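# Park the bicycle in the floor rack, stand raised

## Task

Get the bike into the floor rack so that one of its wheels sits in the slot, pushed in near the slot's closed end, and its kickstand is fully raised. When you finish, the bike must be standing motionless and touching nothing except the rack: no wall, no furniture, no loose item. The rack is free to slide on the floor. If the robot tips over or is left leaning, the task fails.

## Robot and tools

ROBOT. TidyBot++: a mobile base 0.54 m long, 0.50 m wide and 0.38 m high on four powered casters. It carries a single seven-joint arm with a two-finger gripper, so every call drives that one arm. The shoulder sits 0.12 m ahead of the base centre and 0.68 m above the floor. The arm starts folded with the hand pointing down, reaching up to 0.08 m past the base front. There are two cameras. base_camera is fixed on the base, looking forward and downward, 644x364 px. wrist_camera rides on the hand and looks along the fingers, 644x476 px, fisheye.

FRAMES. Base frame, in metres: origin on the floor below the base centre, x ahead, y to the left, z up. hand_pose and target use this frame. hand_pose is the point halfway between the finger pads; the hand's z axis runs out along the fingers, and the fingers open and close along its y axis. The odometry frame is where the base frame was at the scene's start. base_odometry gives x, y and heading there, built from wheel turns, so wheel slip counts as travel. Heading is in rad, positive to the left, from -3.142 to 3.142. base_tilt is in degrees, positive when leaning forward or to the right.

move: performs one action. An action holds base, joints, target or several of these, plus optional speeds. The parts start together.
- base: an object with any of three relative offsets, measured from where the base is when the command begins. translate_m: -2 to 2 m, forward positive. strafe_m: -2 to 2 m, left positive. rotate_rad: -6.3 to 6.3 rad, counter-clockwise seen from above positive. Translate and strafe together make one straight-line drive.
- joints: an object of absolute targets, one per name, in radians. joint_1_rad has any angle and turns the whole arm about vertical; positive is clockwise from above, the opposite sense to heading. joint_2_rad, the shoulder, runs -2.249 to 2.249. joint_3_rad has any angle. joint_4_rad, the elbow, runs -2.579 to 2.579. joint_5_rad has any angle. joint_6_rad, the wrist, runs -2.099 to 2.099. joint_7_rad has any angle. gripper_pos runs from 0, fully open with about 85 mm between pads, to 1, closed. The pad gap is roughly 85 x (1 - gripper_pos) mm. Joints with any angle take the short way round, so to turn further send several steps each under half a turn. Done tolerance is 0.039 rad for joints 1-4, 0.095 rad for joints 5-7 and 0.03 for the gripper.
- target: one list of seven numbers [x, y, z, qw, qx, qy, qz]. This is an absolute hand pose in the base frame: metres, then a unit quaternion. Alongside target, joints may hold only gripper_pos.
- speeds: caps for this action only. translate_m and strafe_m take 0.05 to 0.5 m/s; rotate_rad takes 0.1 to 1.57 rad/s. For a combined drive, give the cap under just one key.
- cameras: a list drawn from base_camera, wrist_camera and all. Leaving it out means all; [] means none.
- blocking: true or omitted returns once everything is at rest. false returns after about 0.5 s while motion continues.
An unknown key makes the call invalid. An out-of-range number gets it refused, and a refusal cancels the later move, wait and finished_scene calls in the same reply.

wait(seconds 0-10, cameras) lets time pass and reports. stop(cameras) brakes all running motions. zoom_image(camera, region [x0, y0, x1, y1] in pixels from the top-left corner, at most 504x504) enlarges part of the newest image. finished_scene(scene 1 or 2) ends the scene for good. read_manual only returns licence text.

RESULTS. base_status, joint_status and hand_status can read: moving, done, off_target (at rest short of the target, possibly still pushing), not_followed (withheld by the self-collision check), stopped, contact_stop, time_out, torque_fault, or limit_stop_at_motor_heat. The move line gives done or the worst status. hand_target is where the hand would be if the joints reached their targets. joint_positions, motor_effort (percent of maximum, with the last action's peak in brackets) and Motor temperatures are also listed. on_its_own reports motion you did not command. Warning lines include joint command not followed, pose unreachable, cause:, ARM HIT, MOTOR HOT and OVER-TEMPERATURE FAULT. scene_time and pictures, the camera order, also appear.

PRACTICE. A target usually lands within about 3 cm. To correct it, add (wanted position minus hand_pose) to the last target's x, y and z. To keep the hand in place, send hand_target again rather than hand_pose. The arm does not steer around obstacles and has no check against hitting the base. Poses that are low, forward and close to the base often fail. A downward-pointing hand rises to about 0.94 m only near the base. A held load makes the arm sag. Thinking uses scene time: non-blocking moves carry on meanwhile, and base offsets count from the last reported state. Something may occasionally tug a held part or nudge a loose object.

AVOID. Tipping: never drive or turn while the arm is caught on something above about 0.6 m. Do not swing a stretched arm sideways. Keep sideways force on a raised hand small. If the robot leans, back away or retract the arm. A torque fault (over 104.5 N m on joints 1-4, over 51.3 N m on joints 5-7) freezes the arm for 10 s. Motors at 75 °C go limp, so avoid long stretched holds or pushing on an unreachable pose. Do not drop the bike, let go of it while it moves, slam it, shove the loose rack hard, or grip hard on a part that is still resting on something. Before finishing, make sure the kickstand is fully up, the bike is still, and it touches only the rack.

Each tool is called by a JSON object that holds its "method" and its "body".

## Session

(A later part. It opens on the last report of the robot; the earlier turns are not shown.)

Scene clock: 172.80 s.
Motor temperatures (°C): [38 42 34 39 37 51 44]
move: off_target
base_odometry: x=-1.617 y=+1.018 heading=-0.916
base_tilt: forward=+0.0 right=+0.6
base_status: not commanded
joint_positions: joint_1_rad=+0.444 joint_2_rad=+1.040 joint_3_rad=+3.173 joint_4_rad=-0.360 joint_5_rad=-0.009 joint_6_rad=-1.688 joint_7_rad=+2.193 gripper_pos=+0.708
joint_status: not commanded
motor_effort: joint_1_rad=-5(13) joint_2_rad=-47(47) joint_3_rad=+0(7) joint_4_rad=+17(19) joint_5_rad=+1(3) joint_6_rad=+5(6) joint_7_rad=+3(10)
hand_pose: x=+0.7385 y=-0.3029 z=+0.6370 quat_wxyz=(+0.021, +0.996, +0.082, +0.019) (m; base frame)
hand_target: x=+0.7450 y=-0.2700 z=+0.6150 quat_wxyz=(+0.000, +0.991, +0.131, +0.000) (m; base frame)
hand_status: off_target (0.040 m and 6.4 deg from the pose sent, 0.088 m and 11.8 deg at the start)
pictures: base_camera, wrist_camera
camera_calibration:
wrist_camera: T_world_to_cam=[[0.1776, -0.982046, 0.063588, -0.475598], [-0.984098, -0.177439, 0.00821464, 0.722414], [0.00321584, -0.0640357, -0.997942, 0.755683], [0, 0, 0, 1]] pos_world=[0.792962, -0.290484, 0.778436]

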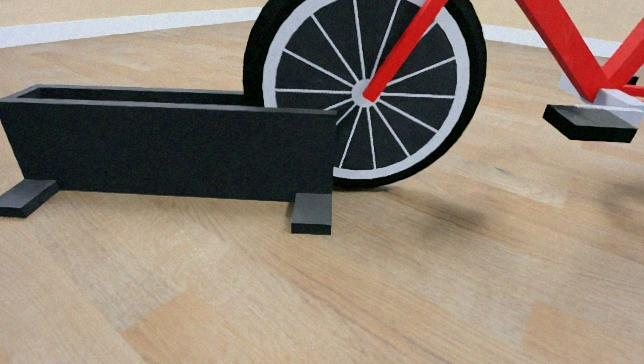

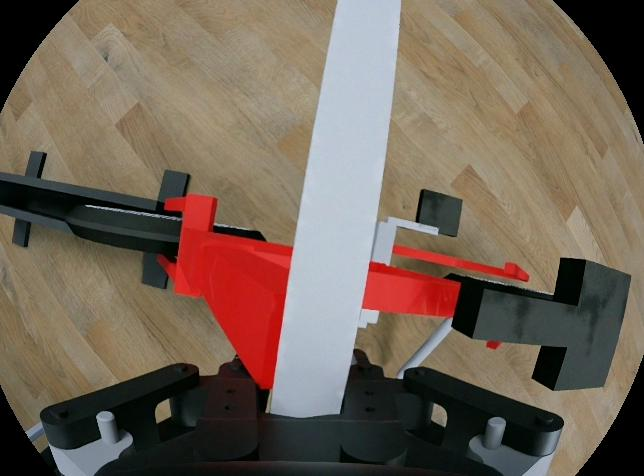

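{"method": "move", "body": {"target": [0.727, -0.270, 0.615, 0, 0.9914, 0.1305, 0], "cameras": []}}

{"method": "move", "body": {"base": {"translate_m": 0.003, "strafe_m": 0.05}, "speeds": {"translate_m": 0.1}}}

Scene clock: 174.07 s.
Motor temperatures (°C): [38 42 34 39 37 51 44]
move: off_target
base_odometry: x=-1.617 y=+1.018 heading=-0.916
base_tilt: forward=+0.0 right=+0.6
base_status: not commanded
joint_positions: joint_1_rad=+0.452 joint_2_rad=+0.976 joint_3_rad=+3.172 joint_4_rad=-0.500 joint_5_rad=-0.009 joint_6_rad=-1.626 joint_7_rad=+2.193 gripper_pos=+0.709
joint_status: not commanded
motor_effort: joint_1_rad=-9(9) joint_2_rad=-40(47) joint_3_rad=-5(5) joint_4_rad=+11(17) joint_5_rad=-3(4) joint_6_rad=-4(5) joint_7_rad=+9(9)
hand_pose: x=+0.7216 y=-0.3020 z=+0.6359 quat_wxyz=(+0.017, +0.997, +0.077, +0.013) (m; base frame)
hand_target: x=+0.7270 y=-0.2700 z=+0.6150 quat_wxyz=(+0.000, +0.991, +0.131, +0.000) (m; base frame)
hand_status: off_target (0.039 m and 6.6 deg from the pose sent, 0.041 m and 6.4 deg at the start)
pictures: none
No camera images: "cameras" was empty.

Scene clock: 175.10 s.
Motor temperatures (°C): [38 42 34 39 37 51 44]
move: done
base_odometry: x=-1.576 y=+1.046 heading=-0.916
base_tilt: forward=+0.0 right=+0.6
base_status: done
joint_positions: joint_1_rad=+0.480 joint_2_rad=+0.970 joint_3_rad=+3.172 joint_4_rad=-0.511 joint_5_rad=-0.007 joint_6_rad=-1.625 joint_7_rad=+2.203 gripper_pos=+0.710
joint_status: not commanded
motor_effort: joint_1_rad=-11(16) joint_2_rad=-42(43) joint_3_rad=-5(8) joint_4_rad=+14(14) joint_5_rad=-3(9) joint_6_rad=+0(5) joint_7_rad=+7(9)
hand_pose: x=+0.7104 y=-0.3182 z=+0.6367 quat_wxyz=(+0.018, +0.997, +0.068, +0.010) (m; base frame)
hand_target: x=+0.7270 y=-0.2700 z=+0.6150 quat_wxyz=(+0.000, +0.991, +0.131, +0.000) (m; base frame)
hand_status: not commanded
pictures: base_camera, wrist_camera
camera_calibration:
wrist_camera: T_world_to_cam=[[0.149604, -0.987241, 0.0545344, -0.461608], [-0.988628, -0.148506, 0.023676, 0.694632], [-0.0152752, -0.0574563, -0.998231, 0.76992], [0, 0, 0, 1]] pos_world=[0.767552, -0.308325, 0.777285]

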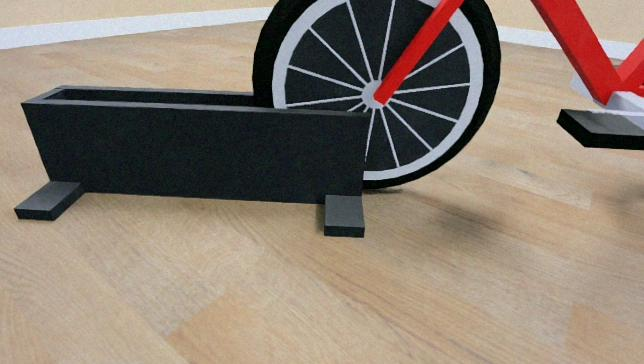

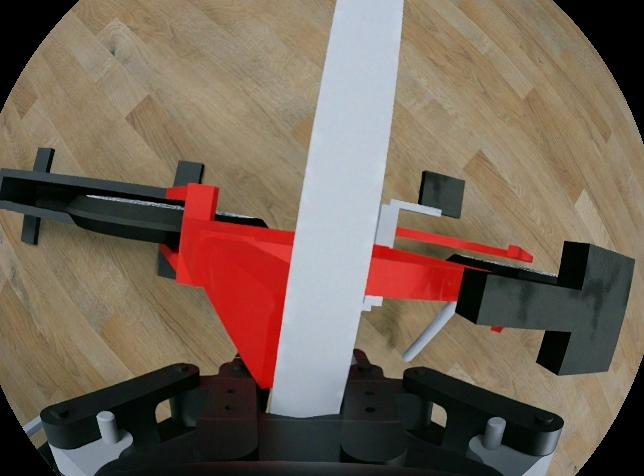

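{"method": "move", "body": {"base": {"translate_m": 0.008, "strafe_m": 0.08}, "speeds": {"translate_m": 0.1}}}

Scene clock: 176.57 s.
Motor temperatures (°C): [38 42 34 39 37 51 44]
move: done
base_odometry: x=-1.507 y=+1.088 heading=-0.916
base_tilt: forward=+0.0 right=+0.6
base_status: done
joint_positions: joint_1_rad=+0.482 joint_2_rad=+0.965 joint_3_rad=+3.173 joint_4_rad=-0.516 joint_5_rad=-0.005 joint_6_rad=-1.625 joint_7_rad=+2.206 gripper_pos=+0.710
joint_status: not commanded
motor_effort: joint_1_rad=-11(18) joint_2_rad=-42(44) joint_3_rad=-4(7) joint_4_rad=+15(15) joint_5_rad=-1(7) joint_6_rad=+2(5) joint_7_rad=+8(10)
hand_pose: x=+0.7079 y=-0.3200 z=+0.6380 quat_wxyz=(+0.018, +0.997, +0.068, +0.009) (m; base frame)
hand_target: x=+0.7270 y=-0.2700 z=+0.6150 quat_wxyz=(+0.000, +0.991, +0.131, +0.000) (m; base frame)
hand_status: not commanded
pictures: base_camera, wrist_camera
camera_calibration:
wrist_camera: T_world_to_cam=[[0.149674, -0.987156, 0.0558553, -0.463981], [-0.988586, -0.14843, 0.0258139, 0.690495], [-0.0171917, -0.0590814, -0.998105, 0.771807], [0, 0, 0, 1]] pos_world=[0.765329, -0.309932, 0.778436]

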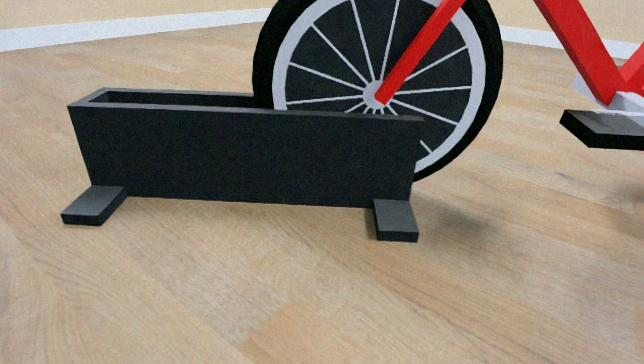

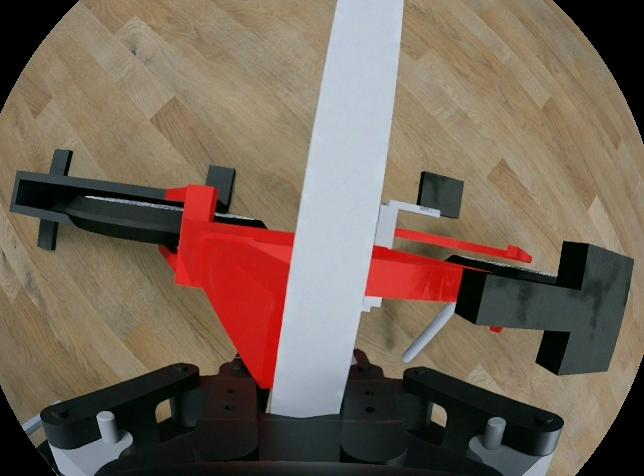

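{"method": "move", "body": {"base": {"translate_m": 0.006, "strafe_m": 0.09}, "speeds": {"translate_m": 0.1}}}

Scene clock: 178.17 s.
Motor temperatures (°C): [38 42 34 39 37 51 44]
move: done
base_odometry: x=-1.432 y=+1.138 heading=-0.916
base_tilt: forward=+0.0 right=+0.6
base_status: done
joint_positions: joint_1_rad=+0.486 joint_2_rad=+0.963 joint_3_rad=+3.173 joint_4_rad=-0.520 joint_5_rad=-0.005 joint_6_rad=-1.625 joint_7_rad=+2.209 gripper_pos=+0.710
joint_status: not commanded
motor_effort: joint_1_rad=-12(17) joint_2_rad=-40(45) joint_3_rad=-5(8) joint_4_rad=+14(16) joint_5_rad=-1(5) joint_6_rad=+3(4) joint_7_rad=+8(10)
hand_pose: x=+0.7059 y=-0.3217 z=+0.6382 quat_wxyz=(+0.018, +0.998, +0.068, +0.008) (m; base frame)
hand_target: x=+0.7270 y=-0.2700 z=+0.6150 quat_wxyz=(+0.000, +0.991, +0.131, +0.000) (m; base frame)
hand_status: not commanded
pictures: base_camera, wrist_camera
camera_calibration:
wrist_camera: T_world_to_cam=[[0.149104, -0.987295, 0.0549169, -0.464351], [-0.988643, -0.14779, 0.0272707, 0.687568], [-0.0188081, -0.0583593, -0.998118, 0.773193], [0, 0, 0, 1]] pos_world=[0.763538, -0.311713, 0.778489]

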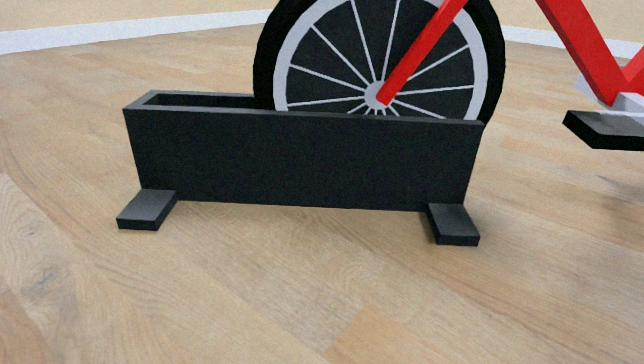

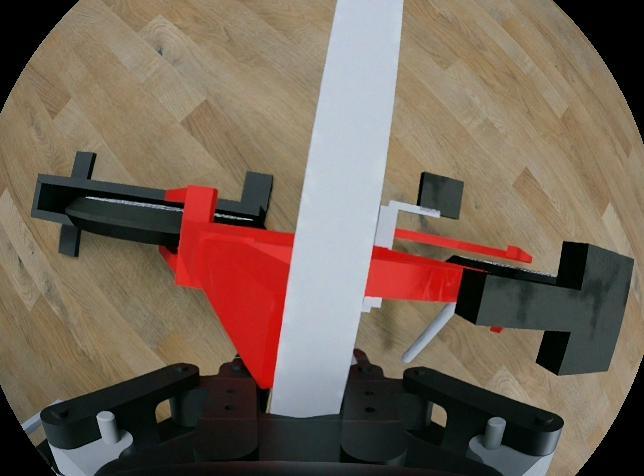

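{"method": "move", "body": {"base": {"translate_m": 0.006, "strafe_m": 0.09}, "speeds": {"translate_m": 0.1}}}

Scene clock: 179.77 s.
Motor temperatures (°C): [38 42 34 39 37 50 44]
move: done
base_odometry: x=-1.357 y=+1.188 heading=-0.917
base_tilt: forward=+0.0 right=+0.6
base_status: done
joint_positions: joint_1_rad=+0.488 joint_2_rad=+0.962 joint_3_rad=+3.173 joint_4_rad=-0.522 joint_5_rad=-0.004 joint_6_rad=-1.625 joint_7_rad=+2.211 gripper_pos=+0.710
joint_status: not commanded
motor_effort: joint_1_rad=-12(17) joint_2_rad=-40(45) joint_3_rad=-5(8) joint_4_rad=+14(15) joint_5_rad=-1(6) joint_6_rad=+4(5) joint_7_rad=+8(10)
hand_pose: x=+0.7049 y=-0.3227 z=+0.6384 quat_wxyz=(+0.018, +0.998, +0.068, +0.008) (m; base frame)
hand_target: x=+0.7270 y=-0.2700 z=+0.6150 quat_wxyz=(+0.000, +0.991, +0.131, +0.000) (m; base frame)
hand_status: not commanded
pictures: base_camera, wrist_camera
camera_calibration:
wrist_camera: T_world_to_cam=[[0.14937, -0.987258, 0.0548723, -0.465399], [-0.988594, -0.14803, 0.0277406, 0.686001], [-0.0192644, -0.05839, -0.998108, 0.7737], [0, 0, 0, 1]] pos_world=[0.762598, -0.312744, 0.778744]

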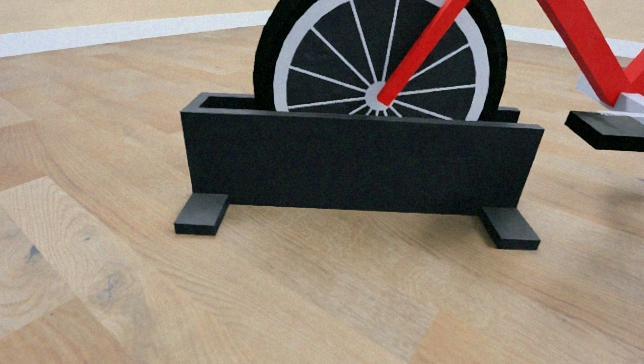

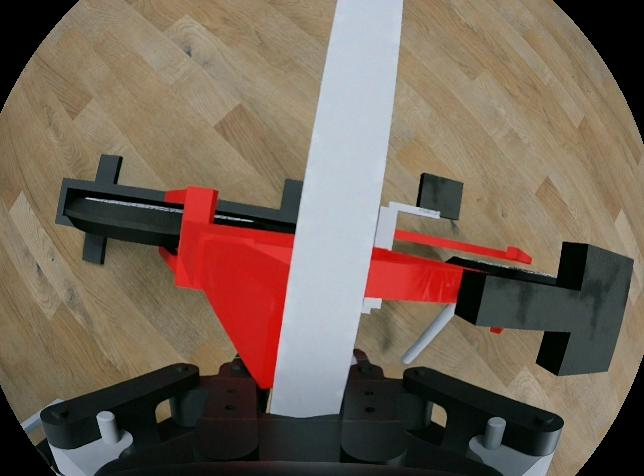

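{"method": "move", "body": {"base": {"translate_m": 0.004, "strafe_m": 0.06}, "speeds": {"translate_m": 0.1}}}

Scene clock: 180.93 s.
Motor temperatures (°C): [38 42 34 39 37 50 44]
move: done
base_odometry: x=-1.307 y=+1.221 heading=-0.917
base_tilt: forward=+0.0 right=+0.6
base_status: done
joint_positions: joint_1_rad=+0.490 joint_2_rad=+0.961 joint_3_rad=+3.173 joint_4_rad=-0.523 joint_5_rad=-0.004 joint_6_rad=-1.625 joint_7_rad=+2.214 gripper_pos=+0.710
joint_status: not commanded
motor_effort: joint_1_rad=-12(17) joint_2_rad=-40(44) joint_3_rad=-5(7) joint_4_rad=+14(16) joint_5_rad=-1(5) joint_6_rad=+3(5) joint_7_rad=+8(10)
hand_pose: x=+0.7039 y=-0.3240 z=+0.6386 quat_wxyz=(+0.018, +0.997, +0.068, +0.008) (m; base frame)
hand_target: x=+0.7270 y=-0.2700 z=+0.6150 quat_wxyz=(+0.000, +0.991, +0.131, +0.000) (m; base frame)
hand_status: not commanded
pictures: base_camera, wrist_camera
camera_calibration:
wrist_camera: T_world_to_cam=[[0.149911, -0.987174, 0.054909, -0.466921], [-0.988505, -0.14855, 0.0281061, 0.684348], [-0.0195889, -0.0584913, -0.998096, 0.774001], [0, 0, 0, 1]] pos_world=[0.76164, -0.314, 0.778931]

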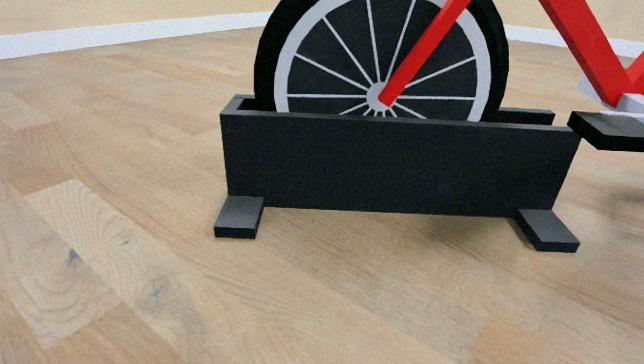

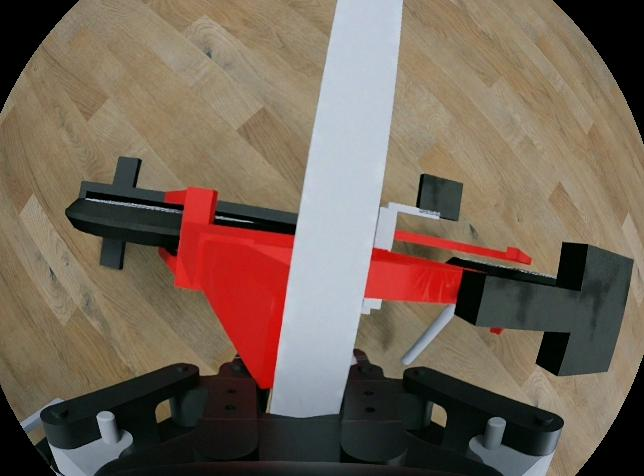

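{"method": "move", "body": {"base": {"translate_m": 0.003, "strafe_m": 0.045}, "speeds": {"translate_m": 0.1}}}

Scene clock: 182.03 s.
Motor temperatures (°C): [38 42 34 39 37 50 44]
move: done
base_odometry: x=-1.269 y=+1.246 heading=-0.918
base_tilt: forward=+0.0 right=+0.6
base_status: done
joint_positions: joint_1_rad=+0.504 joint_2_rad=+0.961 joint_3_rad=+3.178 joint_4_rad=-0.524 joint_5_rad=+0.001 joint_6_rad=-1.624 joint_7_rad=+2.222 gripper_pos=+0.710
joint_status: not commanded
motor_effort: joint_1_rad=-15(19) joint_2_rad=-41(45) joint_3_rad=-6(9) joint_4_rad=+14(16) joint_5_rad=-5(9) joint_6_rad=+1(3) joint_7_rad=+4(8)
hand_pose: x=+0.6975 y=-0.3351 z=+0.6386 quat_wxyz=(+0.022, +0.998, +0.063, +0.005) (m; base frame)
hand_target: x=+0.7270 y=-0.2700 z=+0.6150 quat_wxyz=(+0.000, +0.991, +0.131, +0.000) (m; base frame)
hand_status: not commanded
pictures: base_camera, wrist_camera
camera_calibration:
wrist_camera: T_world_to_cam=[[0.140879, -0.988081, 0.0620463, -0.475464], [-0.989713, -0.138979, 0.0339655, 0.676717], [-0.0249375, -0.066193, -0.997495, 0.773937], [0, 0, 0, 1]] pos_world=[0.756039, -0.324518, 0.778514]

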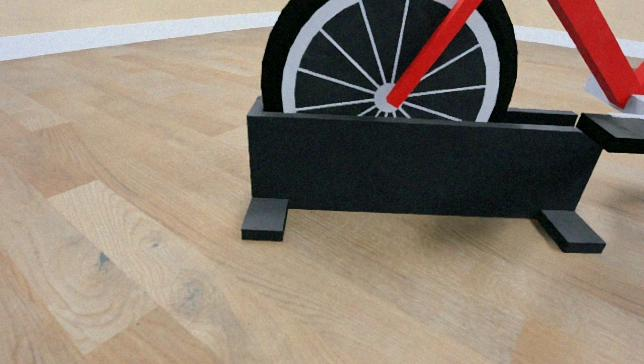

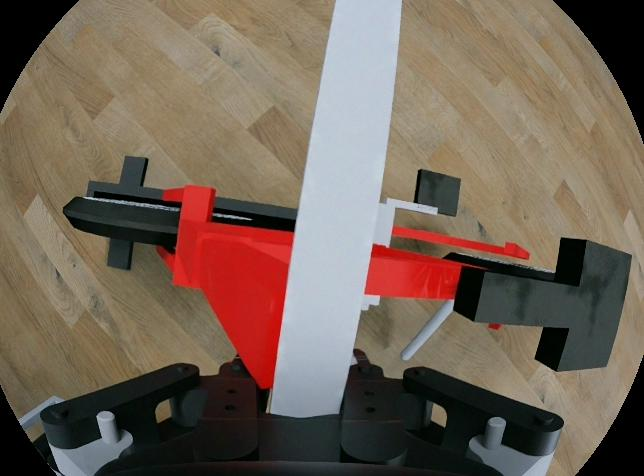

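{"method": "move", "body": {"target": [0.712, -0.310, 0.62, 0, 0.9960, 0.0890, 0], "cameras": []}}

{"method": "move", "body": {"joints": {"gripper_pos": 0.3}, "cameras": ["wrist_camera"]}}

{"method": "move", "body": {"target": [0.700, -0.320, 0.79, 0, 0.9960, 0.0890, 0]}}

Scene clock: 182.93 s.
Motor temperatures (°C): [38 42 34 39 37 50 44]
move: off_target
base_odometry: x=-1.269 y=+1.246 heading=-0.917
base_tilt: forward=+0.0 right=+0.6
base_status: not commanded
joint_positions: joint_1_rad=+0.506 joint_2_rad=+0.975 joint_3_rad=+3.176 joint_4_rad=-0.492 joint_5_rad=+0.001 joint_6_rad=-1.642 joint_7_rad=+2.222 gripper_pos=+0.710
joint_status: not commanded
motor_effort: joint_1_rad=-6(15) joint_2_rad=-45(45) joint_3_rad=-1(6) joint_4_rad=+17(17) joint_5_rad=+0(5) joint_6_rad=+4(5) joint_7_rad=+2(4)
hand_pose: x=+0.6997 y=-0.3366 z=+0.6390 quat_wxyz=(+0.021, +0.998, +0.063, +0.005) (m; base frame)
hand_target: x=+0.7120 y=-0.3100 z=+0.6200 quat_wxyz=(+0.000, +0.996, +0.089, +0.000) (m; base frame)
hand_status: off_target (0.035 m and 3.9 deg from the pose sent, 0.034 m and 3.9 deg at the start)
pictures: none
No camera images: "cameras" was empty.

Scene clock: 183.87 s.
Motor temperatures (°C): [38 42 34 39 37 50 44]
move: done
base_odometry: x=-1.269 y=+1.246 heading=-0.917
base_tilt: forward=+0.0 right=+0.6
base_status: not commanded
joint_positions: joint_1_rad=+0.498 joint_2_rad=+0.984 joint_3_rad=+3.176 joint_4_rad=-0.489 joint_5_rad=+0.002 joint_6_rad=-1.643 joint_7_rad=+2.222 gripper_pos=+0.300
joint_status: all done
motor_effort: joint_1_rad=-2(6) joint_2_rad=-47(49) joint_3_rad=-1(3) joint_4_rad=+18(21) joint_5_rad=-2(6) joint_6_rad=+3(7) joint_7_rad=+0(2)
hand_pose: x=+0.7024 y=-0.3326 z=+0.6340 quat_wxyz=(+0.020, +0.998, +0.067, +0.002) (m; base frame)
hand_target: x=+0.7120 y=-0.3100 z=+0.6200 quat_wxyz=(+0.000, +0.996, +0.089, +0.000) (m; base frame)
hand_status: not commanded
pictures: wrist_camera
camera_calibration:
wrist_camera: T_world_to_cam=[[0.14809, -0.987294, 0.0576167, -0.475397], [-0.9885, -0.145965, 0.0395149, 0.675317], [-0.0306028, -0.0628059, -0.997556, 0.774827], [0, 0, 0, 1]] pos_world=[0.761664, -0.322121, 0.773639]

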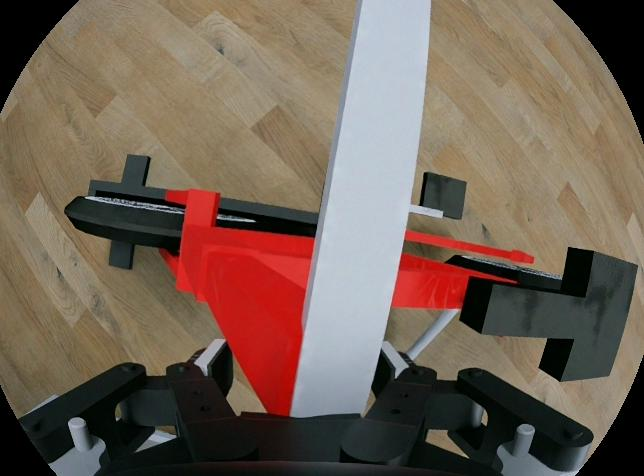

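Scene clock: 186.37 s.
Motor temperatures (°C): [38 42 34 39 37 50 44]
move: off_target
base_odometry: x=-1.269 y=+1.246 heading=-0.917
base_tilt: forward=+0.0 right=+0.6
base_status: not commanded
joint_positions: joint_1_rad=+0.498 joint_2_rad=+0.703 joint_3_rad=+3.250 joint_4_rad=-0.758 joint_5_rad=-0.035 joint_6_rad=-1.687 joint_7_rad=+2.247 gripper_pos=+0.300
joint_status: not commanded
motor_effort: joint_1_rad=+0(2) joint_2_rad=-41(53) joint_3_rad=+0(2) joint_4_rad=+17(19) joint_5_rad=-2(4) joint_6_rad=+0(4) joint_7_rad=+1(1)
hand_pose: x=+0.6151 y=-0.3070 z=+0.7258 quat_wxyz=(+0.013, +0.999, +0.050, -0.012) (m; base frame)
hand_target: x=+0.6200 y=-0.2900 z=+0.7342 quat_wxyz=(-0.008, +0.997, +0.070, +0.005) (m; base frame)
hand_status: off_target (0.107 m and 4.9 deg from the pose sent, 0.156 m and 3.4 deg at the start; a joint's target at an end of its range on 27 of 67 steps)
pictures: base_camera, wrist_camera
camera_calibration:
wrist_camera: T_world_to_cam=[[0.115456, -0.992437, 0.0416871, -0.412455], [-0.991397, -0.112527, 0.0668565, 0.581366], [-0.06166, -0.0490474, -0.996891, 0.888132], [0, 0, 0, 1]] pos_world=[0.678747, -0.300356, 0.863697]

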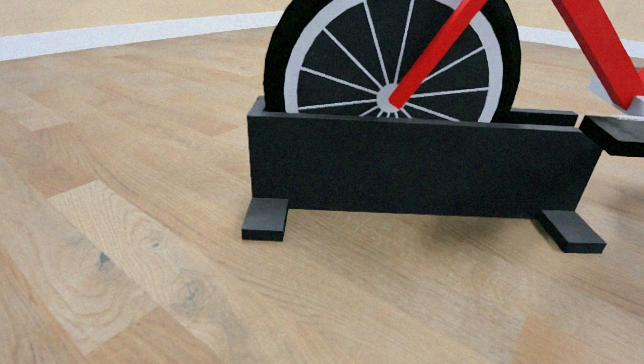

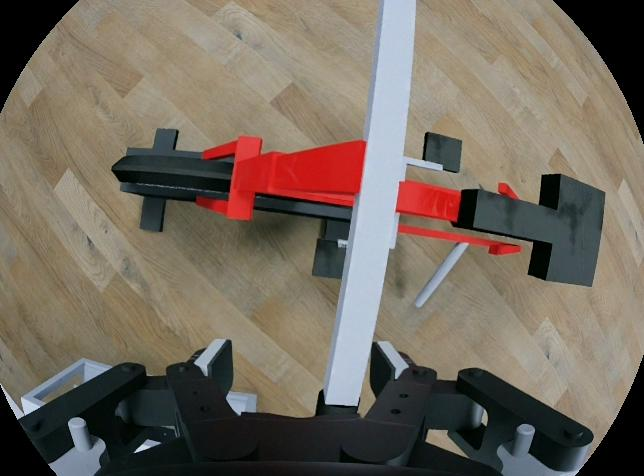

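{"method": "move", "body": {"joints": {"joint_2_rad": 0.4}, "cameras": []}}

{"method": "move", "body": {"base": {"translate_m": -0.40, "strafe_m": -0.64}, "joints": {"joint_1_rad": 0.0, "joint_2_rad": 0.0, "joint_3_rad": 3.14, "joint_4_rad": -2.4, "joint_5_rad": 0, "joint_6_rad": -0.5, "joint_7_rad": 1.57, "gripper_pos": 1.0}}}

Scene clock: 188.27 s.
Motor temperatures (°C): [38 42 34 39 37 50 44]
move: done
base_odometry: x=-1.269 y=+1.246 heading=-0.917
base_tilt: forward=+0.0 right=+0.6
base_status: not commanded
joint_positions: joint_1_rad=+0.498 joint_2_rad=+0.402 joint_3_rad=+3.250 joint_4_rad=-0.759 joint_5_rad=-0.035 joint_6_rad=-1.687 joint_7_rad=+2.247 gripper_pos=+0.300
joint_status: all done
motor_effort: joint_1_rad=+0(1) joint_2_rad=-32(45) joint_3_rad=+0(1) joint_4_rad=+17(19) joint_5_rad=-1(2) joint_6_rad=+3(3) joint_7_rad=+0(1)
hand_pose: x=+0.5805 y=-0.2882 z=+0.8965 quat_wxyz=(+0.091, +0.988, +0.047, +0.116) (m; base frame)
hand_target: x=+0.5864 y=-0.2720 z=+0.8949 quat_wxyz=(+0.068, +0.987, +0.071, +0.126) (m; base frame)
hand_status: not commanded
pictures: none
No camera images: "cameras" was empty.

Scene clock: 191.37 s.
Motor temperatures (°C): [38 42 34 39 37 50 44]
move: done
base_odometry: x=-2.021 y=+1.175 heading=-0.918
base_tilt: forward=+0.0 right=+0.6
base_status: done
joint_positions: joint_1_rad=+0.017 joint_2_rad=+0.026 joint_3_rad=+3.158 joint_4_rad=-2.389 joint_5_rad=-0.036 joint_6_rad=-0.550 joint_7_rad=+1.618 gripper_pos=+0.999
joint_status: all done
motor_effort: joint_1_rad=+0(2) joint_2_rad=-12(32) joint_3_rad=+0(2) joint_4_rad=+13(18) joint_5_rad=-2(3) joint_6_rad=+2(3) joint_7_rad=+1(2)
hand_pose: x=+0.3935 y=-0.0021 z=+0.5610 quat_wxyz=(-0.007, +0.996, -0.008, +0.088) (m; base frame)
hand_target: x=+0.4058 y=+0.0018 z=+0.5685 quat_wxyz=(+0.000, +0.993, +0.000, +0.120) (m; base frame)
hand_status: not commanded
pictures: base_camera, wrist_camera
camera_calibration:
wrist_camera: T_world_to_cam=[[-0.00303906, -0.999985, 0.00456466, -0.00992135], [-0.99083, 0.00239457, -0.135093, 0.520308], [0.13508, -0.00493336, -0.990822, 0.644428], [0, 0, 0, 1]] pos_world=[0.428457, -0.00798792, 0.708849]

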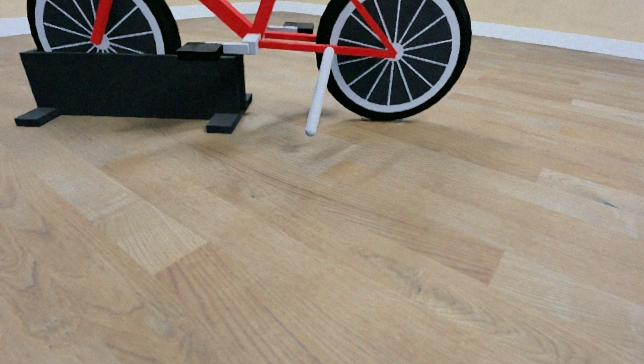

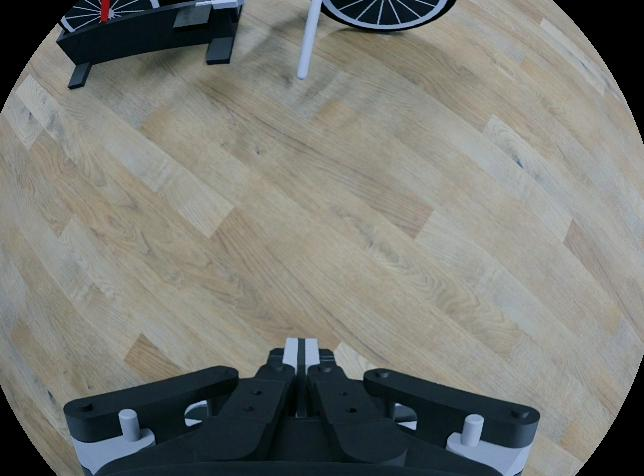

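{"method": "move", "body": {"base": {"strafe_m": 0.09}, "joints": {"joint_1_rad": -0.017, "joint_2_rad": 1.0, "joint_3_rad": 3.125, "joint_4_rad": -2.3, "joint_5_rad": 0.03, "joint_6_rad": 0.2, "joint_7_rad": 1.52}, "cameras": []}}

{"method": "move", "body": {"joints": {"joint_1_rad": -0.017, "joint_2_rad": 1.5, "joint_3_rad": 3.125, "joint_4_rad": -1.8, "joint_5_rad": 0.03, "joint_6_rad": 0.7, "joint_7_rad": 1.52}, "cameras": []}}

{"method": "move", "body": {"joints": {"joint_2_rad": 1.948, "joint_3_rad": 3.125, "joint_4_rad": -1.257, "joint_5_rad": 0.03, "joint_6_rad": 1.022, "joint_7_rad": 1.52}}}

Scene clock: 194.30 s.
Motor temperatures (°C): [38 42 34 39 37 50 44]
move: done
base_odometry: x=-1.950 y=+1.230 heading=-0.917
base_tilt: forward=+0.0 right=+0.6
base_status: done
joint_positions: joint_1_rad=+0.000 joint_2_rad=+0.981 joint_3_rad=+3.144 joint_4_rad=-2.312 joint_5_rad=-0.035 joint_6_rad=+0.148 joint_7_rad=+1.567 gripper_pos=+0.999
joint_status: all done
motor_effort: joint_1_rad=+0(2) joint_2_rad=-29(30) joint_3_rad=-1(1) joint_4_rad=-3(14) joint_5_rad=-1(3) joint_6_rad=+0(3) joint_7_rad=+1(1)
hand_pose: x=+0.4203 y=-0.0013 z=+0.2938 quat_wxyz=(+0.003, +1.000, -0.020, -0.002) (m; base frame)
hand_target: x=+0.4360 y=+0.0170 z=+0.2880 quat_wxyz=(-0.010, +1.000, +0.002, +0.021) (m; base frame)
hand_status: not commanded
pictures: none
No camera images: "cameras" was empty.

Scene clock: 196.33 s.
Motor temperatures (°C): [38 42 34 39 37 50 44]
move: done
base_odometry: x=-1.950 y=+1.230 heading=-0.917
base_tilt: forward=+0.0 right=+0.6
base_status: not commanded
joint_positions: joint_1_rad=+0.000 joint_2_rad=+1.484 joint_3_rad=+3.143 joint_4_rad=-1.812 joint_5_rad=-0.035 joint_6_rad=+0.651 joint_7_rad=+1.566 gripper_pos=+0.999
joint_status: all done
motor_effort: joint_1_rad=+0(1) joint_2_rad=-38(40) joint_3_rad=-1(2) joint_4_rad=+0(3) joint_5_rad=-2(2) joint_6_rad=+4(5) joint_7_rad=+0(1)
hand_pose: x=+0.6377 y=-0.0063 z=+0.1338 quat_wxyz=(+0.007, +0.969, -0.018, +0.246) (m; base frame)
hand_target: x=+0.6491 y=+0.0261 z=+0.1348 quat_wxyz=(-0.023, +0.963, -0.004, +0.267) (m; base frame)
hand_status: not commanded
pictures: none
No camera images: "cameras" was empty.

Scene clock: 198.17 s.
Motor temperatures (°C): [38 42 34 39 37 51 44]
move: done
base_odometry: x=-1.950 y=+1.230 heading=-0.917
base_tilt: forward=+0.0 right=+0.6
base_status: not commanded
joint_positions: joint_1_rad=+0.000 joint_2_rad=+1.933 joint_3_rad=+3.143 joint_4_rad=-1.270 joint_5_rad=-0.035 joint_6_rad=+0.975 joint_7_rad=+1.566 gripper_pos=+0.999
joint_status: all done
motor_effort: joint_1_rad=+0(1) joint_2_rad=-39(42) joint_3_rad=-1(2) joint_4_rad=+3(4) joint_5_rad=-1(2) joint_6_rad=+7(8) joint_7_rad=+1(2)
hand_pose: x=+0.7398 y=-0.0083 z=+0.0291 quat_wxyz=(+0.008, +0.897, -0.017, +0.441) (m; base frame)
hand_target: x=+0.7447 y=+0.0261 z=+0.0346 quat_wxyz=(-0.029, +0.887, -0.008, +0.460) (m; base frame)
hand_status: not commanded
pictures: base_camera, wrist_camera
camera_calibration:
wrist_camera: T_world_to_cam=[[-0.0417601, -0.998868, 0.0227857, 0.0154674], [-0.642292, 0.00936977, -0.766403, 0.552177], [0.765321, -0.0466401, -0.641956, -0.406203], [0, 0, 0, 1]] pos_world=[0.66618, -0.00866921, 0.162073]

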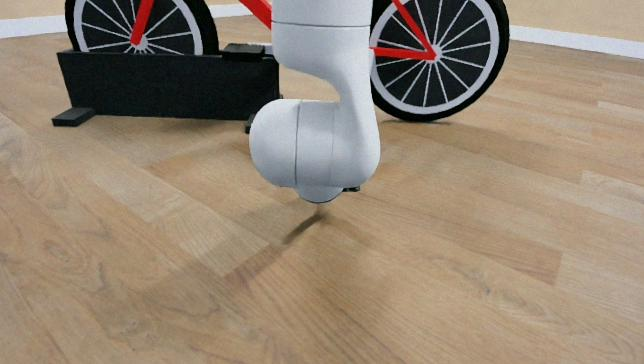

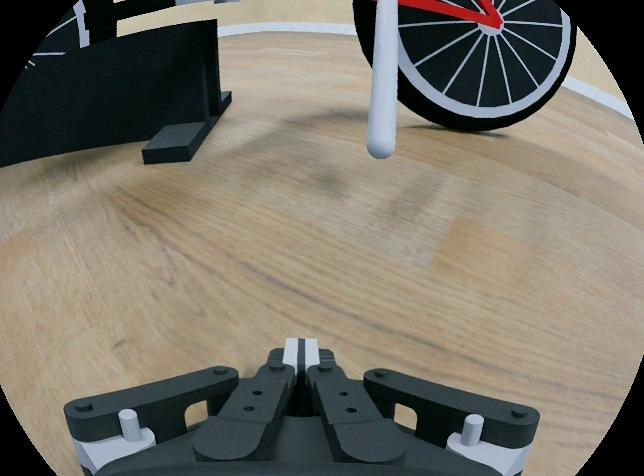

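{"method": "move", "body": {"base": {"translate_m": 0.205}, "speeds": {"translate_m": 0.2}}}

Scene clock: 200.00 s.
Motor temperatures (°C): [38 42 34 39 37 51 44]
move: done
base_odometry: x=-1.825 y=+1.067 heading=-0.917
base_tilt: forward=+0.0 right=+0.6
base_status: done
joint_positions: joint_1_rad=-0.002 joint_2_rad=+1.941 joint_3_rad=+3.143 joint_4_rad=-1.259 joint_5_rad=-0.034 joint_6_rad=+0.981 joint_7_rad=+1.566 gripper_pos=+0.999
joint_status: not commanded
motor_effort: joint_1_rad=+0(1) joint_2_rad=-39(42) joint_3_rad=-1(1) joint_4_rad=+3(5) joint_5_rad=-1(2) joint_6_rad=+7(8) joint_7_rad=+0(1)
hand_pose: x=+0.7412 y=-0.0069 z=+0.0280 quat_wxyz=(+0.007, +0.895, -0.016, +0.445) (m; base frame)
hand_target: x=+0.7447 y=+0.0261 z=+0.0346 quat_wxyz=(-0.029, +0.887, -0.008, +0.460) (m; base frame)
hand_status: not commanded
pictures: base_camera, wrist_camera
camera_calibration:
wrist_camera: T_world_to_cam=[[-0.0398809, -0.998966, 0.0218365, 0.0156322], [-0.63551, 0.00849472, -0.772046, 0.547386], [0.771062, -0.0446672, -0.635191, -0.412301], [0, 0, 0, 1]] pos_world=[0.666402, -0.00745015, 0.160377]

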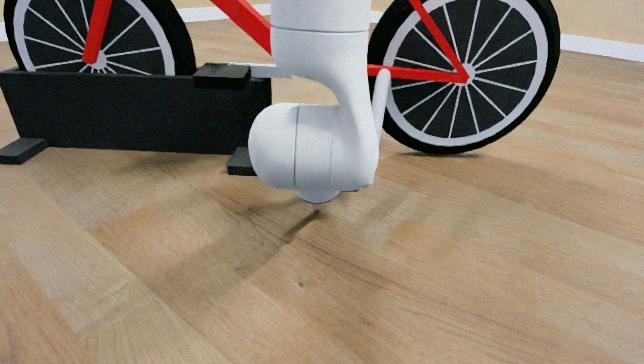

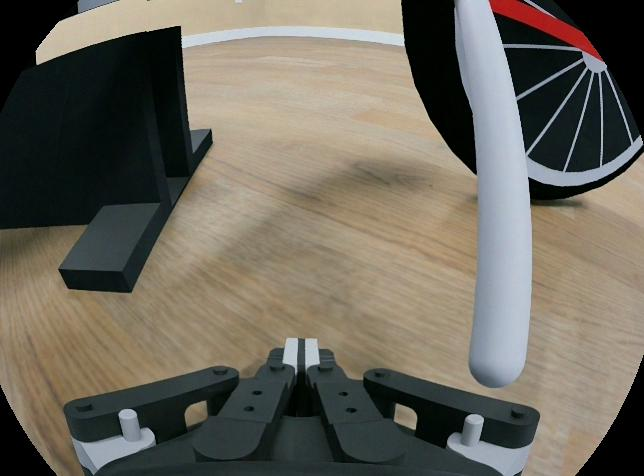

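{"method": "move", "body": {"base": {"strafe_m": -0.12}, "speeds": {"strafe_m": 0.1}}}

Scene clock: 201.87 s.
Motor temperatures (°C): [38 42 34 39 37 51 44]
move: done
base_odometry: x=-1.920 y=+0.994 heading=-0.917
base_tilt: forward=+0.0 right=+0.6
base_status: done
joint_positions: joint_1_rad=-0.062 joint_2_rad=+1.941 joint_3_rad=+3.107 joint_4_rad=-1.269 joint_5_rad=+0.014 joint_6_rad=+0.985 joint_7_rad=+1.566 gripper_pos=+0.999
joint_status: not commanded
motor_effort: joint_1_rad=+8(11) joint_2_rad=-40(41) joint_3_rad=+4(6) joint_4_rad=+7(8) joint_5_rad=-7(9) joint_6_rad=+6(8) joint_7_rad=+0(1)
hand_pose: x=+0.7348 y=+0.0571 z=+0.0273 quat_wxyz=(-0.030, +0.896, +0.019, +0.442) (m; base frame)
hand_target: x=+0.7447 y=+0.0261 z=+0.0346 quat_wxyz=(-0.029, +0.887, -0.008, +0.460) (m; base frame)
hand_status: not commanded
pictures: base_camera, wrist_camera
camera_calibration:
wrist_camera: T_world_to_cam=[[0.0561154, -0.998317, -0.0146537, 0.00971192], [-0.64005, -0.0247051, -0.767936, 0.547323], [0.766282, 0.0524721, -0.640359, -0.40685], [0, 0, 0, 1]] pos_world=[0.661531, 0.0445655, 0.159922]

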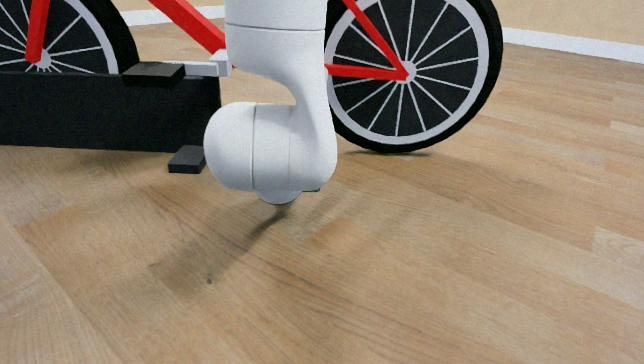

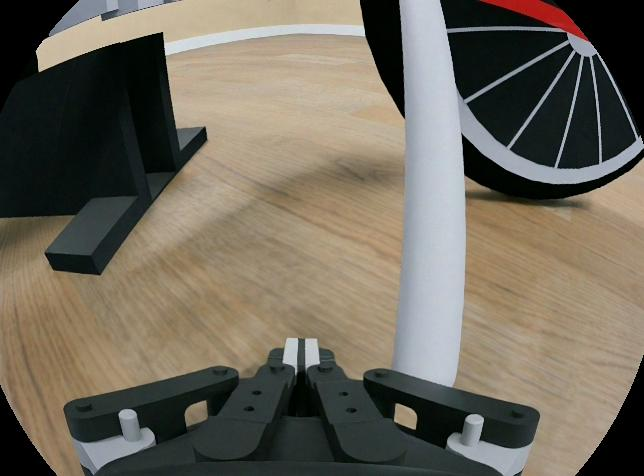

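{"method": "move", "body": {"base": {"strafe_m": -0.05}, "speeds": {"strafe_m": 0.1}}}

Scene clock: 203.03 s.
Motor temperatures (°C): [38 42 34 39 37 51 44]
move: done
base_odometry: x=-1.959 y=+0.964 heading=-0.917
base_tilt: forward=+0.0 right=+0.6
base_status: done
joint_positions: joint_1_rad=-0.065 joint_2_rad=+1.941 joint_3_rad=+3.103 joint_4_rad=-1.276 joint_5_rad=+0.016 joint_6_rad=+0.992 joint_7_rad=+1.566 gripper_pos=+0.999
joint_status: not commanded
motor_effort: joint_1_rad=+7(12) joint_2_rad=-39(41) joint_3_rad=+3(6) joint_4_rad=+8(9) joint_5_rad=-6(8) joint_6_rad=+5(7) joint_7_rad=+0(0)
hand_pose: x=+0.7324 y=+0.0602 z=+0.0276 quat_wxyz=(-0.032, +0.896, +0.019, +0.442) (m; base frame)
hand_target: x=+0.7447 y=+0.0261 z=+0.0346 quat_wxyz=(-0.029, +0.887, -0.008, +0.460) (m; base frame)
hand_status: not commanded
pictures: base_camera, wrist_camera
camera_calibration:
wrist_camera: T_world_to_cam=[[0.0588065, -0.998102, -0.0182964, 0.0110604], [-0.639962, -0.0236263, -0.768043, 0.546007], [0.766153, 0.056875, -0.640137, -0.405155], [0, 0, 0, 1]] pos_world=[0.659184, 0.0469827, 0.160204]

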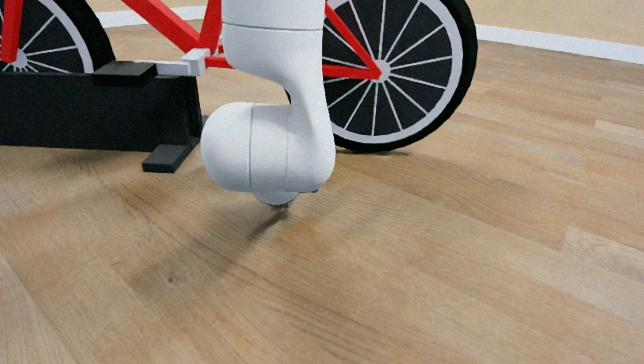

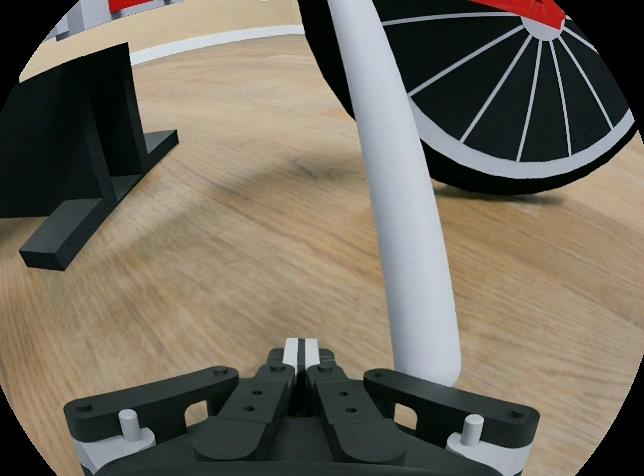

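{"method": "move", "body": {"base": {"strafe_m": -0.05}, "speeds": {"strafe_m": 0.1}}}

Scene clock: 204.37 s.
Motor temperatures (°C): [38 42 34 39 37 51 44]
move: done
base_odometry: x=-1.999 y=+0.933 heading=-0.916
base_tilt: forward=+0.0 right=+0.6
base_status: done
joint_positions: joint_1_rad=-0.021 joint_2_rad=+1.957 joint_3_rad=+3.115 joint_4_rad=-1.261 joint_5_rad=+0.016 joint_6_rad=+0.999 joint_7_rad=+1.563 gripper_pos=+0.999
joint_status: not commanded
motor_effort: joint_1_rad=-1(11) joint_2_rad=-38(45) joint_3_rad=-1(5) joint_4_rad=+3(8) joint_5_rad=-1(7) joint_6_rad=+7(11) joint_7_rad=+1(1)
hand_pose: x=+0.7327 y=+0.0282 z=+0.0225 quat_wxyz=(-0.019, +0.895, +0.003, +0.445) (m; base frame)
hand_target: x=+0.7447 y=+0.0261 z=+0.0346 quat_wxyz=(-0.029, +0.887, -0.008, +0.460) (m; base frame)
hand_status: not commanded
pictures: base_camera, wrist_camera
camera_calibration:
wrist_camera: T_world_to_cam=[[0.0173745, -0.99981, -0.00886936, 0.00919491], [-0.635734, -0.00420015, -0.771897, 0.537955], [0.771712, 0.0190499, -0.635686, -0.409943], [0, 0, 0, 1]] pos_world=[0.658195, 0.019262, 0.154732]

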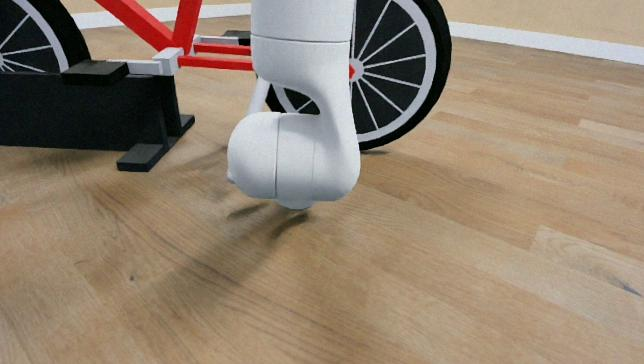

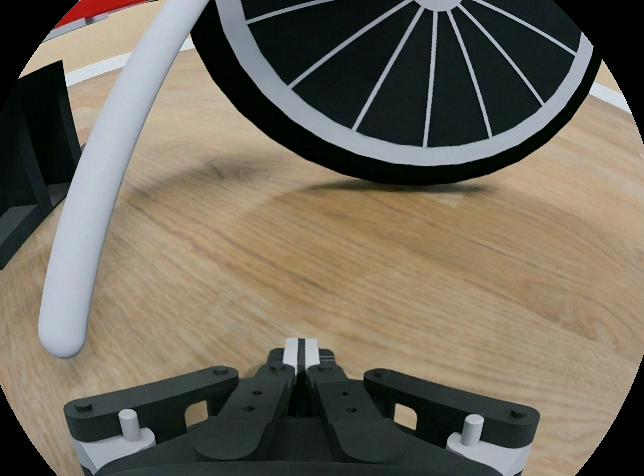

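{"method": "move", "body": {"base": {"translate_m": -0.15}, "cameras": []}}

{"method": "move", "body": {"base": {"strafe_m": 0.235}, "cameras": []}}

{"method": "move", "body": {"base": {"translate_m": 0.14}}}

Scene clock: 205.90 s.
Motor temperatures (°C): [38 42 34 39 37 51 44]
move: done
base_odometry: x=-2.091 y=+1.052 heading=-0.916
base_tilt: forward=+0.0 right=+0.6
base_status: done
joint_positions: joint_1_rad=-0.021 joint_2_rad=+1.959 joint_3_rad=+3.115 joint_4_rad=-1.262 joint_5_rad=+0.016 joint_6_rad=+0.999 joint_7_rad=+1.563 gripper_pos=+0.999
joint_status: not commanded
motor_effort: joint_1_rad=+0(1) joint_2_rad=-38(42) joint_3_rad=-1(2) joint_4_rad=+3(5) joint_5_rad=-1(2) joint_6_rad=+7(8) joint_7_rad=+0(1)
hand_pose: x=+0.7311 y=+0.0282 z=+0.0212 quat_wxyz=(-0.019, +0.896, +0.003, +0.444) (m; base frame)
hand_target: x=+0.7447 y=+0.0261 z=+0.0346 quat_wxyz=(-0.029, +0.887, -0.008, +0.460) (m; base frame)
hand_status: not commanded
pictures: none
No camera images: "cameras" was empty.

Scene clock: 207.60 s.
Motor temperatures (°C): [38 42 34 39 37 51 44]
move: done
base_odometry: x=-1.904 y=+1.195 heading=-0.916
base_tilt: forward=+0.0 right=+0.6
base_status: done
joint_positions: joint_1_rad=-0.025 joint_2_rad=+1.959 joint_3_rad=+3.116 joint_4_rad=-1.262 joint_5_rad=+0.016 joint_6_rad=+0.999 joint_7_rad=+1.563 gripper_pos=+0.999
joint_status: not commanded
motor_effort: joint_1_rad=+0(4) joint_2_rad=-38(39) joint_3_rad=-2(3) joint_4_rad=+3(4) joint_5_rad=-1(3) joint_6_rad=+7(7) joint_7_rad=+1(1)
hand_pose: x=+0.7310 y=+0.0306 z=+0.0212 quat_wxyz=(-0.020, +0.896, +0.005, +0.444) (m; base frame)
hand_target: x=+0.7447 y=+0.0261 z=+0.0346 quat_wxyz=(-0.029, +0.887, -0.008, +0.460) (m; base frame)
hand_status: not commanded
pictures: none
No camera images: "cameras" was empty.

Scene clock: 208.90 s.
Motor temperatures (°C): [38 42 34 39 37 51 44]
move: done
base_odometry: x=-1.819 y=+1.084 heading=-0.916
base_tilt: forward=+0.0 right=+0.6
base_status: done
joint_positions: joint_1_rad=-0.025 joint_2_rad=+1.952 joint_3_rad=+3.116 joint_4_rad=-1.254 joint_5_rad=+0.016 joint_6_rad=+0.999 joint_7_rad=+1.563 gripper_pos=+0.999
joint_status: not commanded
motor_effort: joint_1_rad=+0(1) joint_2_rad=-39(41) joint_3_rad=-1(2) joint_4_rad=+4(5) joint_5_rad=-1(2) joint_6_rad=+7(8) joint_7_rad=+0(1)
hand_pose: x=+0.7392 y=+0.0308 z=+0.0271 quat_wxyz=(-0.020, +0.893, +0.005, +0.450) (m; base frame)
hand_target: x=+0.7447 y=+0.0261 z=+0.0346 quat_wxyz=(-0.029, +0.887, -0.008, +0.460) (m; base frame)
hand_status: not commanded
pictures: base_camera, wrist_camera
camera_calibration:
wrist_camera: T_world_to_cam=[[0.0217994, -0.999727, -0.00843422, 0.00841813], [-0.626725, -0.00709218, -0.779208, 0.539194], [0.778935, 0.0222722, -0.626709, -0.417751], [0, 0, 0, 1]] pos_world=[0.663144, 0.0215441, 0.158407]

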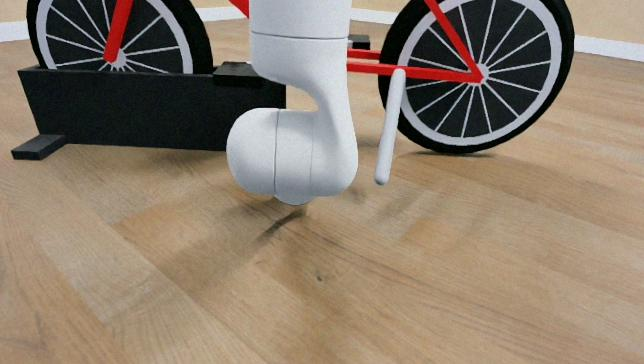

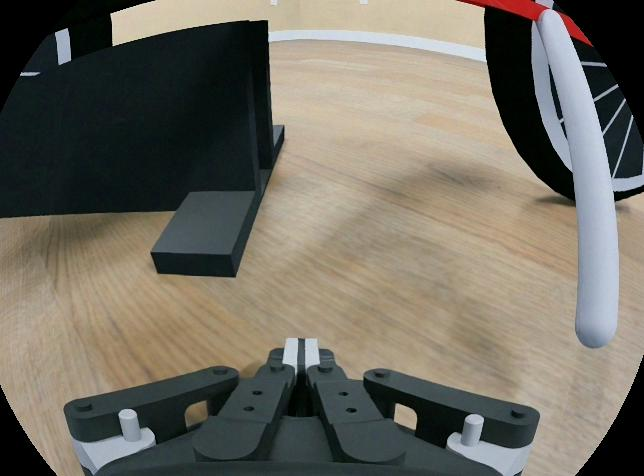

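{"method": "move", "body": {"base": {"strafe_m": -0.20, "translate_m": 0.015}, "speeds": {"strafe_m": 0.12}}}

Scene clock: 211.37 s.
Motor temperatures (°C): [38 42 34 39 37 51 44]
move: done
base_odometry: x=-1.968 y=+0.950 heading=-0.915
base_tilt: forward=+0.0 right=+0.6
base_status: done
joint_positions: joint_1_rad=-0.059 joint_2_rad=+1.956 joint_3_rad=+3.101 joint_4_rad=-1.280 joint_5_rad=+0.029 joint_6_rad=+1.002 joint_7_rad=+1.563 gripper_pos=+0.999
joint_status: not commanded
motor_effort: joint_1_rad=+6(12) joint_2_rad=-42(44) joint_3_rad=+2(5) joint_4_rad=+7(10) joint_5_rad=-5(9) joint_6_rad=+8(10) joint_7_rad=+0(1)
hand_pose: x=+0.7223 y=+0.0604 z=+0.0202 quat_wxyz=(-0.036, +0.898, +0.021, +0.437) (m; base frame)
hand_target: x=+0.7447 y=+0.0261 z=+0.0346 quat_wxyz=(-0.029, +0.887, -0.008, +0.460) (m; base frame)
hand_status: not commanded
pictures: base_camera, wrist_camera
camera_calibration:
wrist_camera: T_world_to_cam=[[0.0639539, -0.997677, -0.0234805, 0.00810044], [-0.647209, -0.0235553, -0.761948, 0.538903], [0.759625, 0.0639264, -0.647212, -0.397782], [0, 0, 0, 1]] pos_world=[0.65043, 0.0462044, 0.153358]

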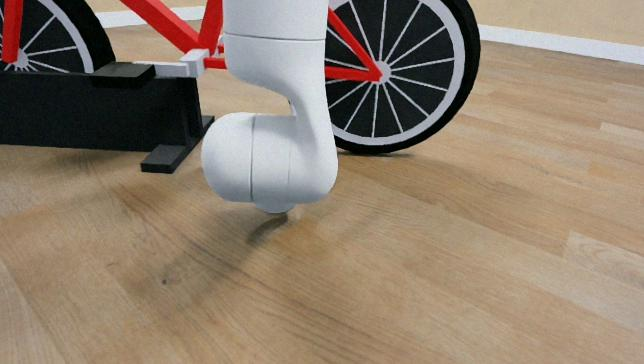

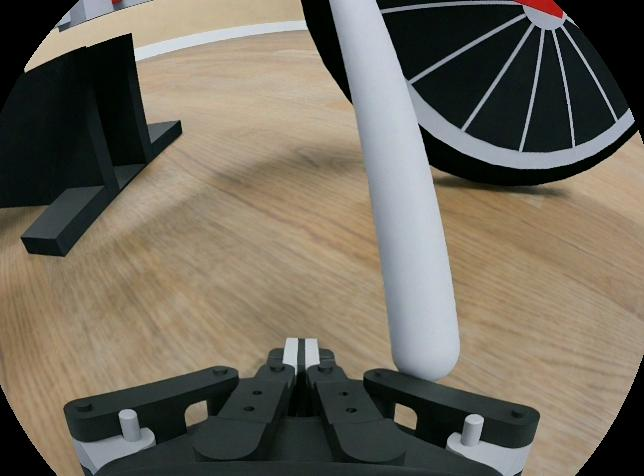

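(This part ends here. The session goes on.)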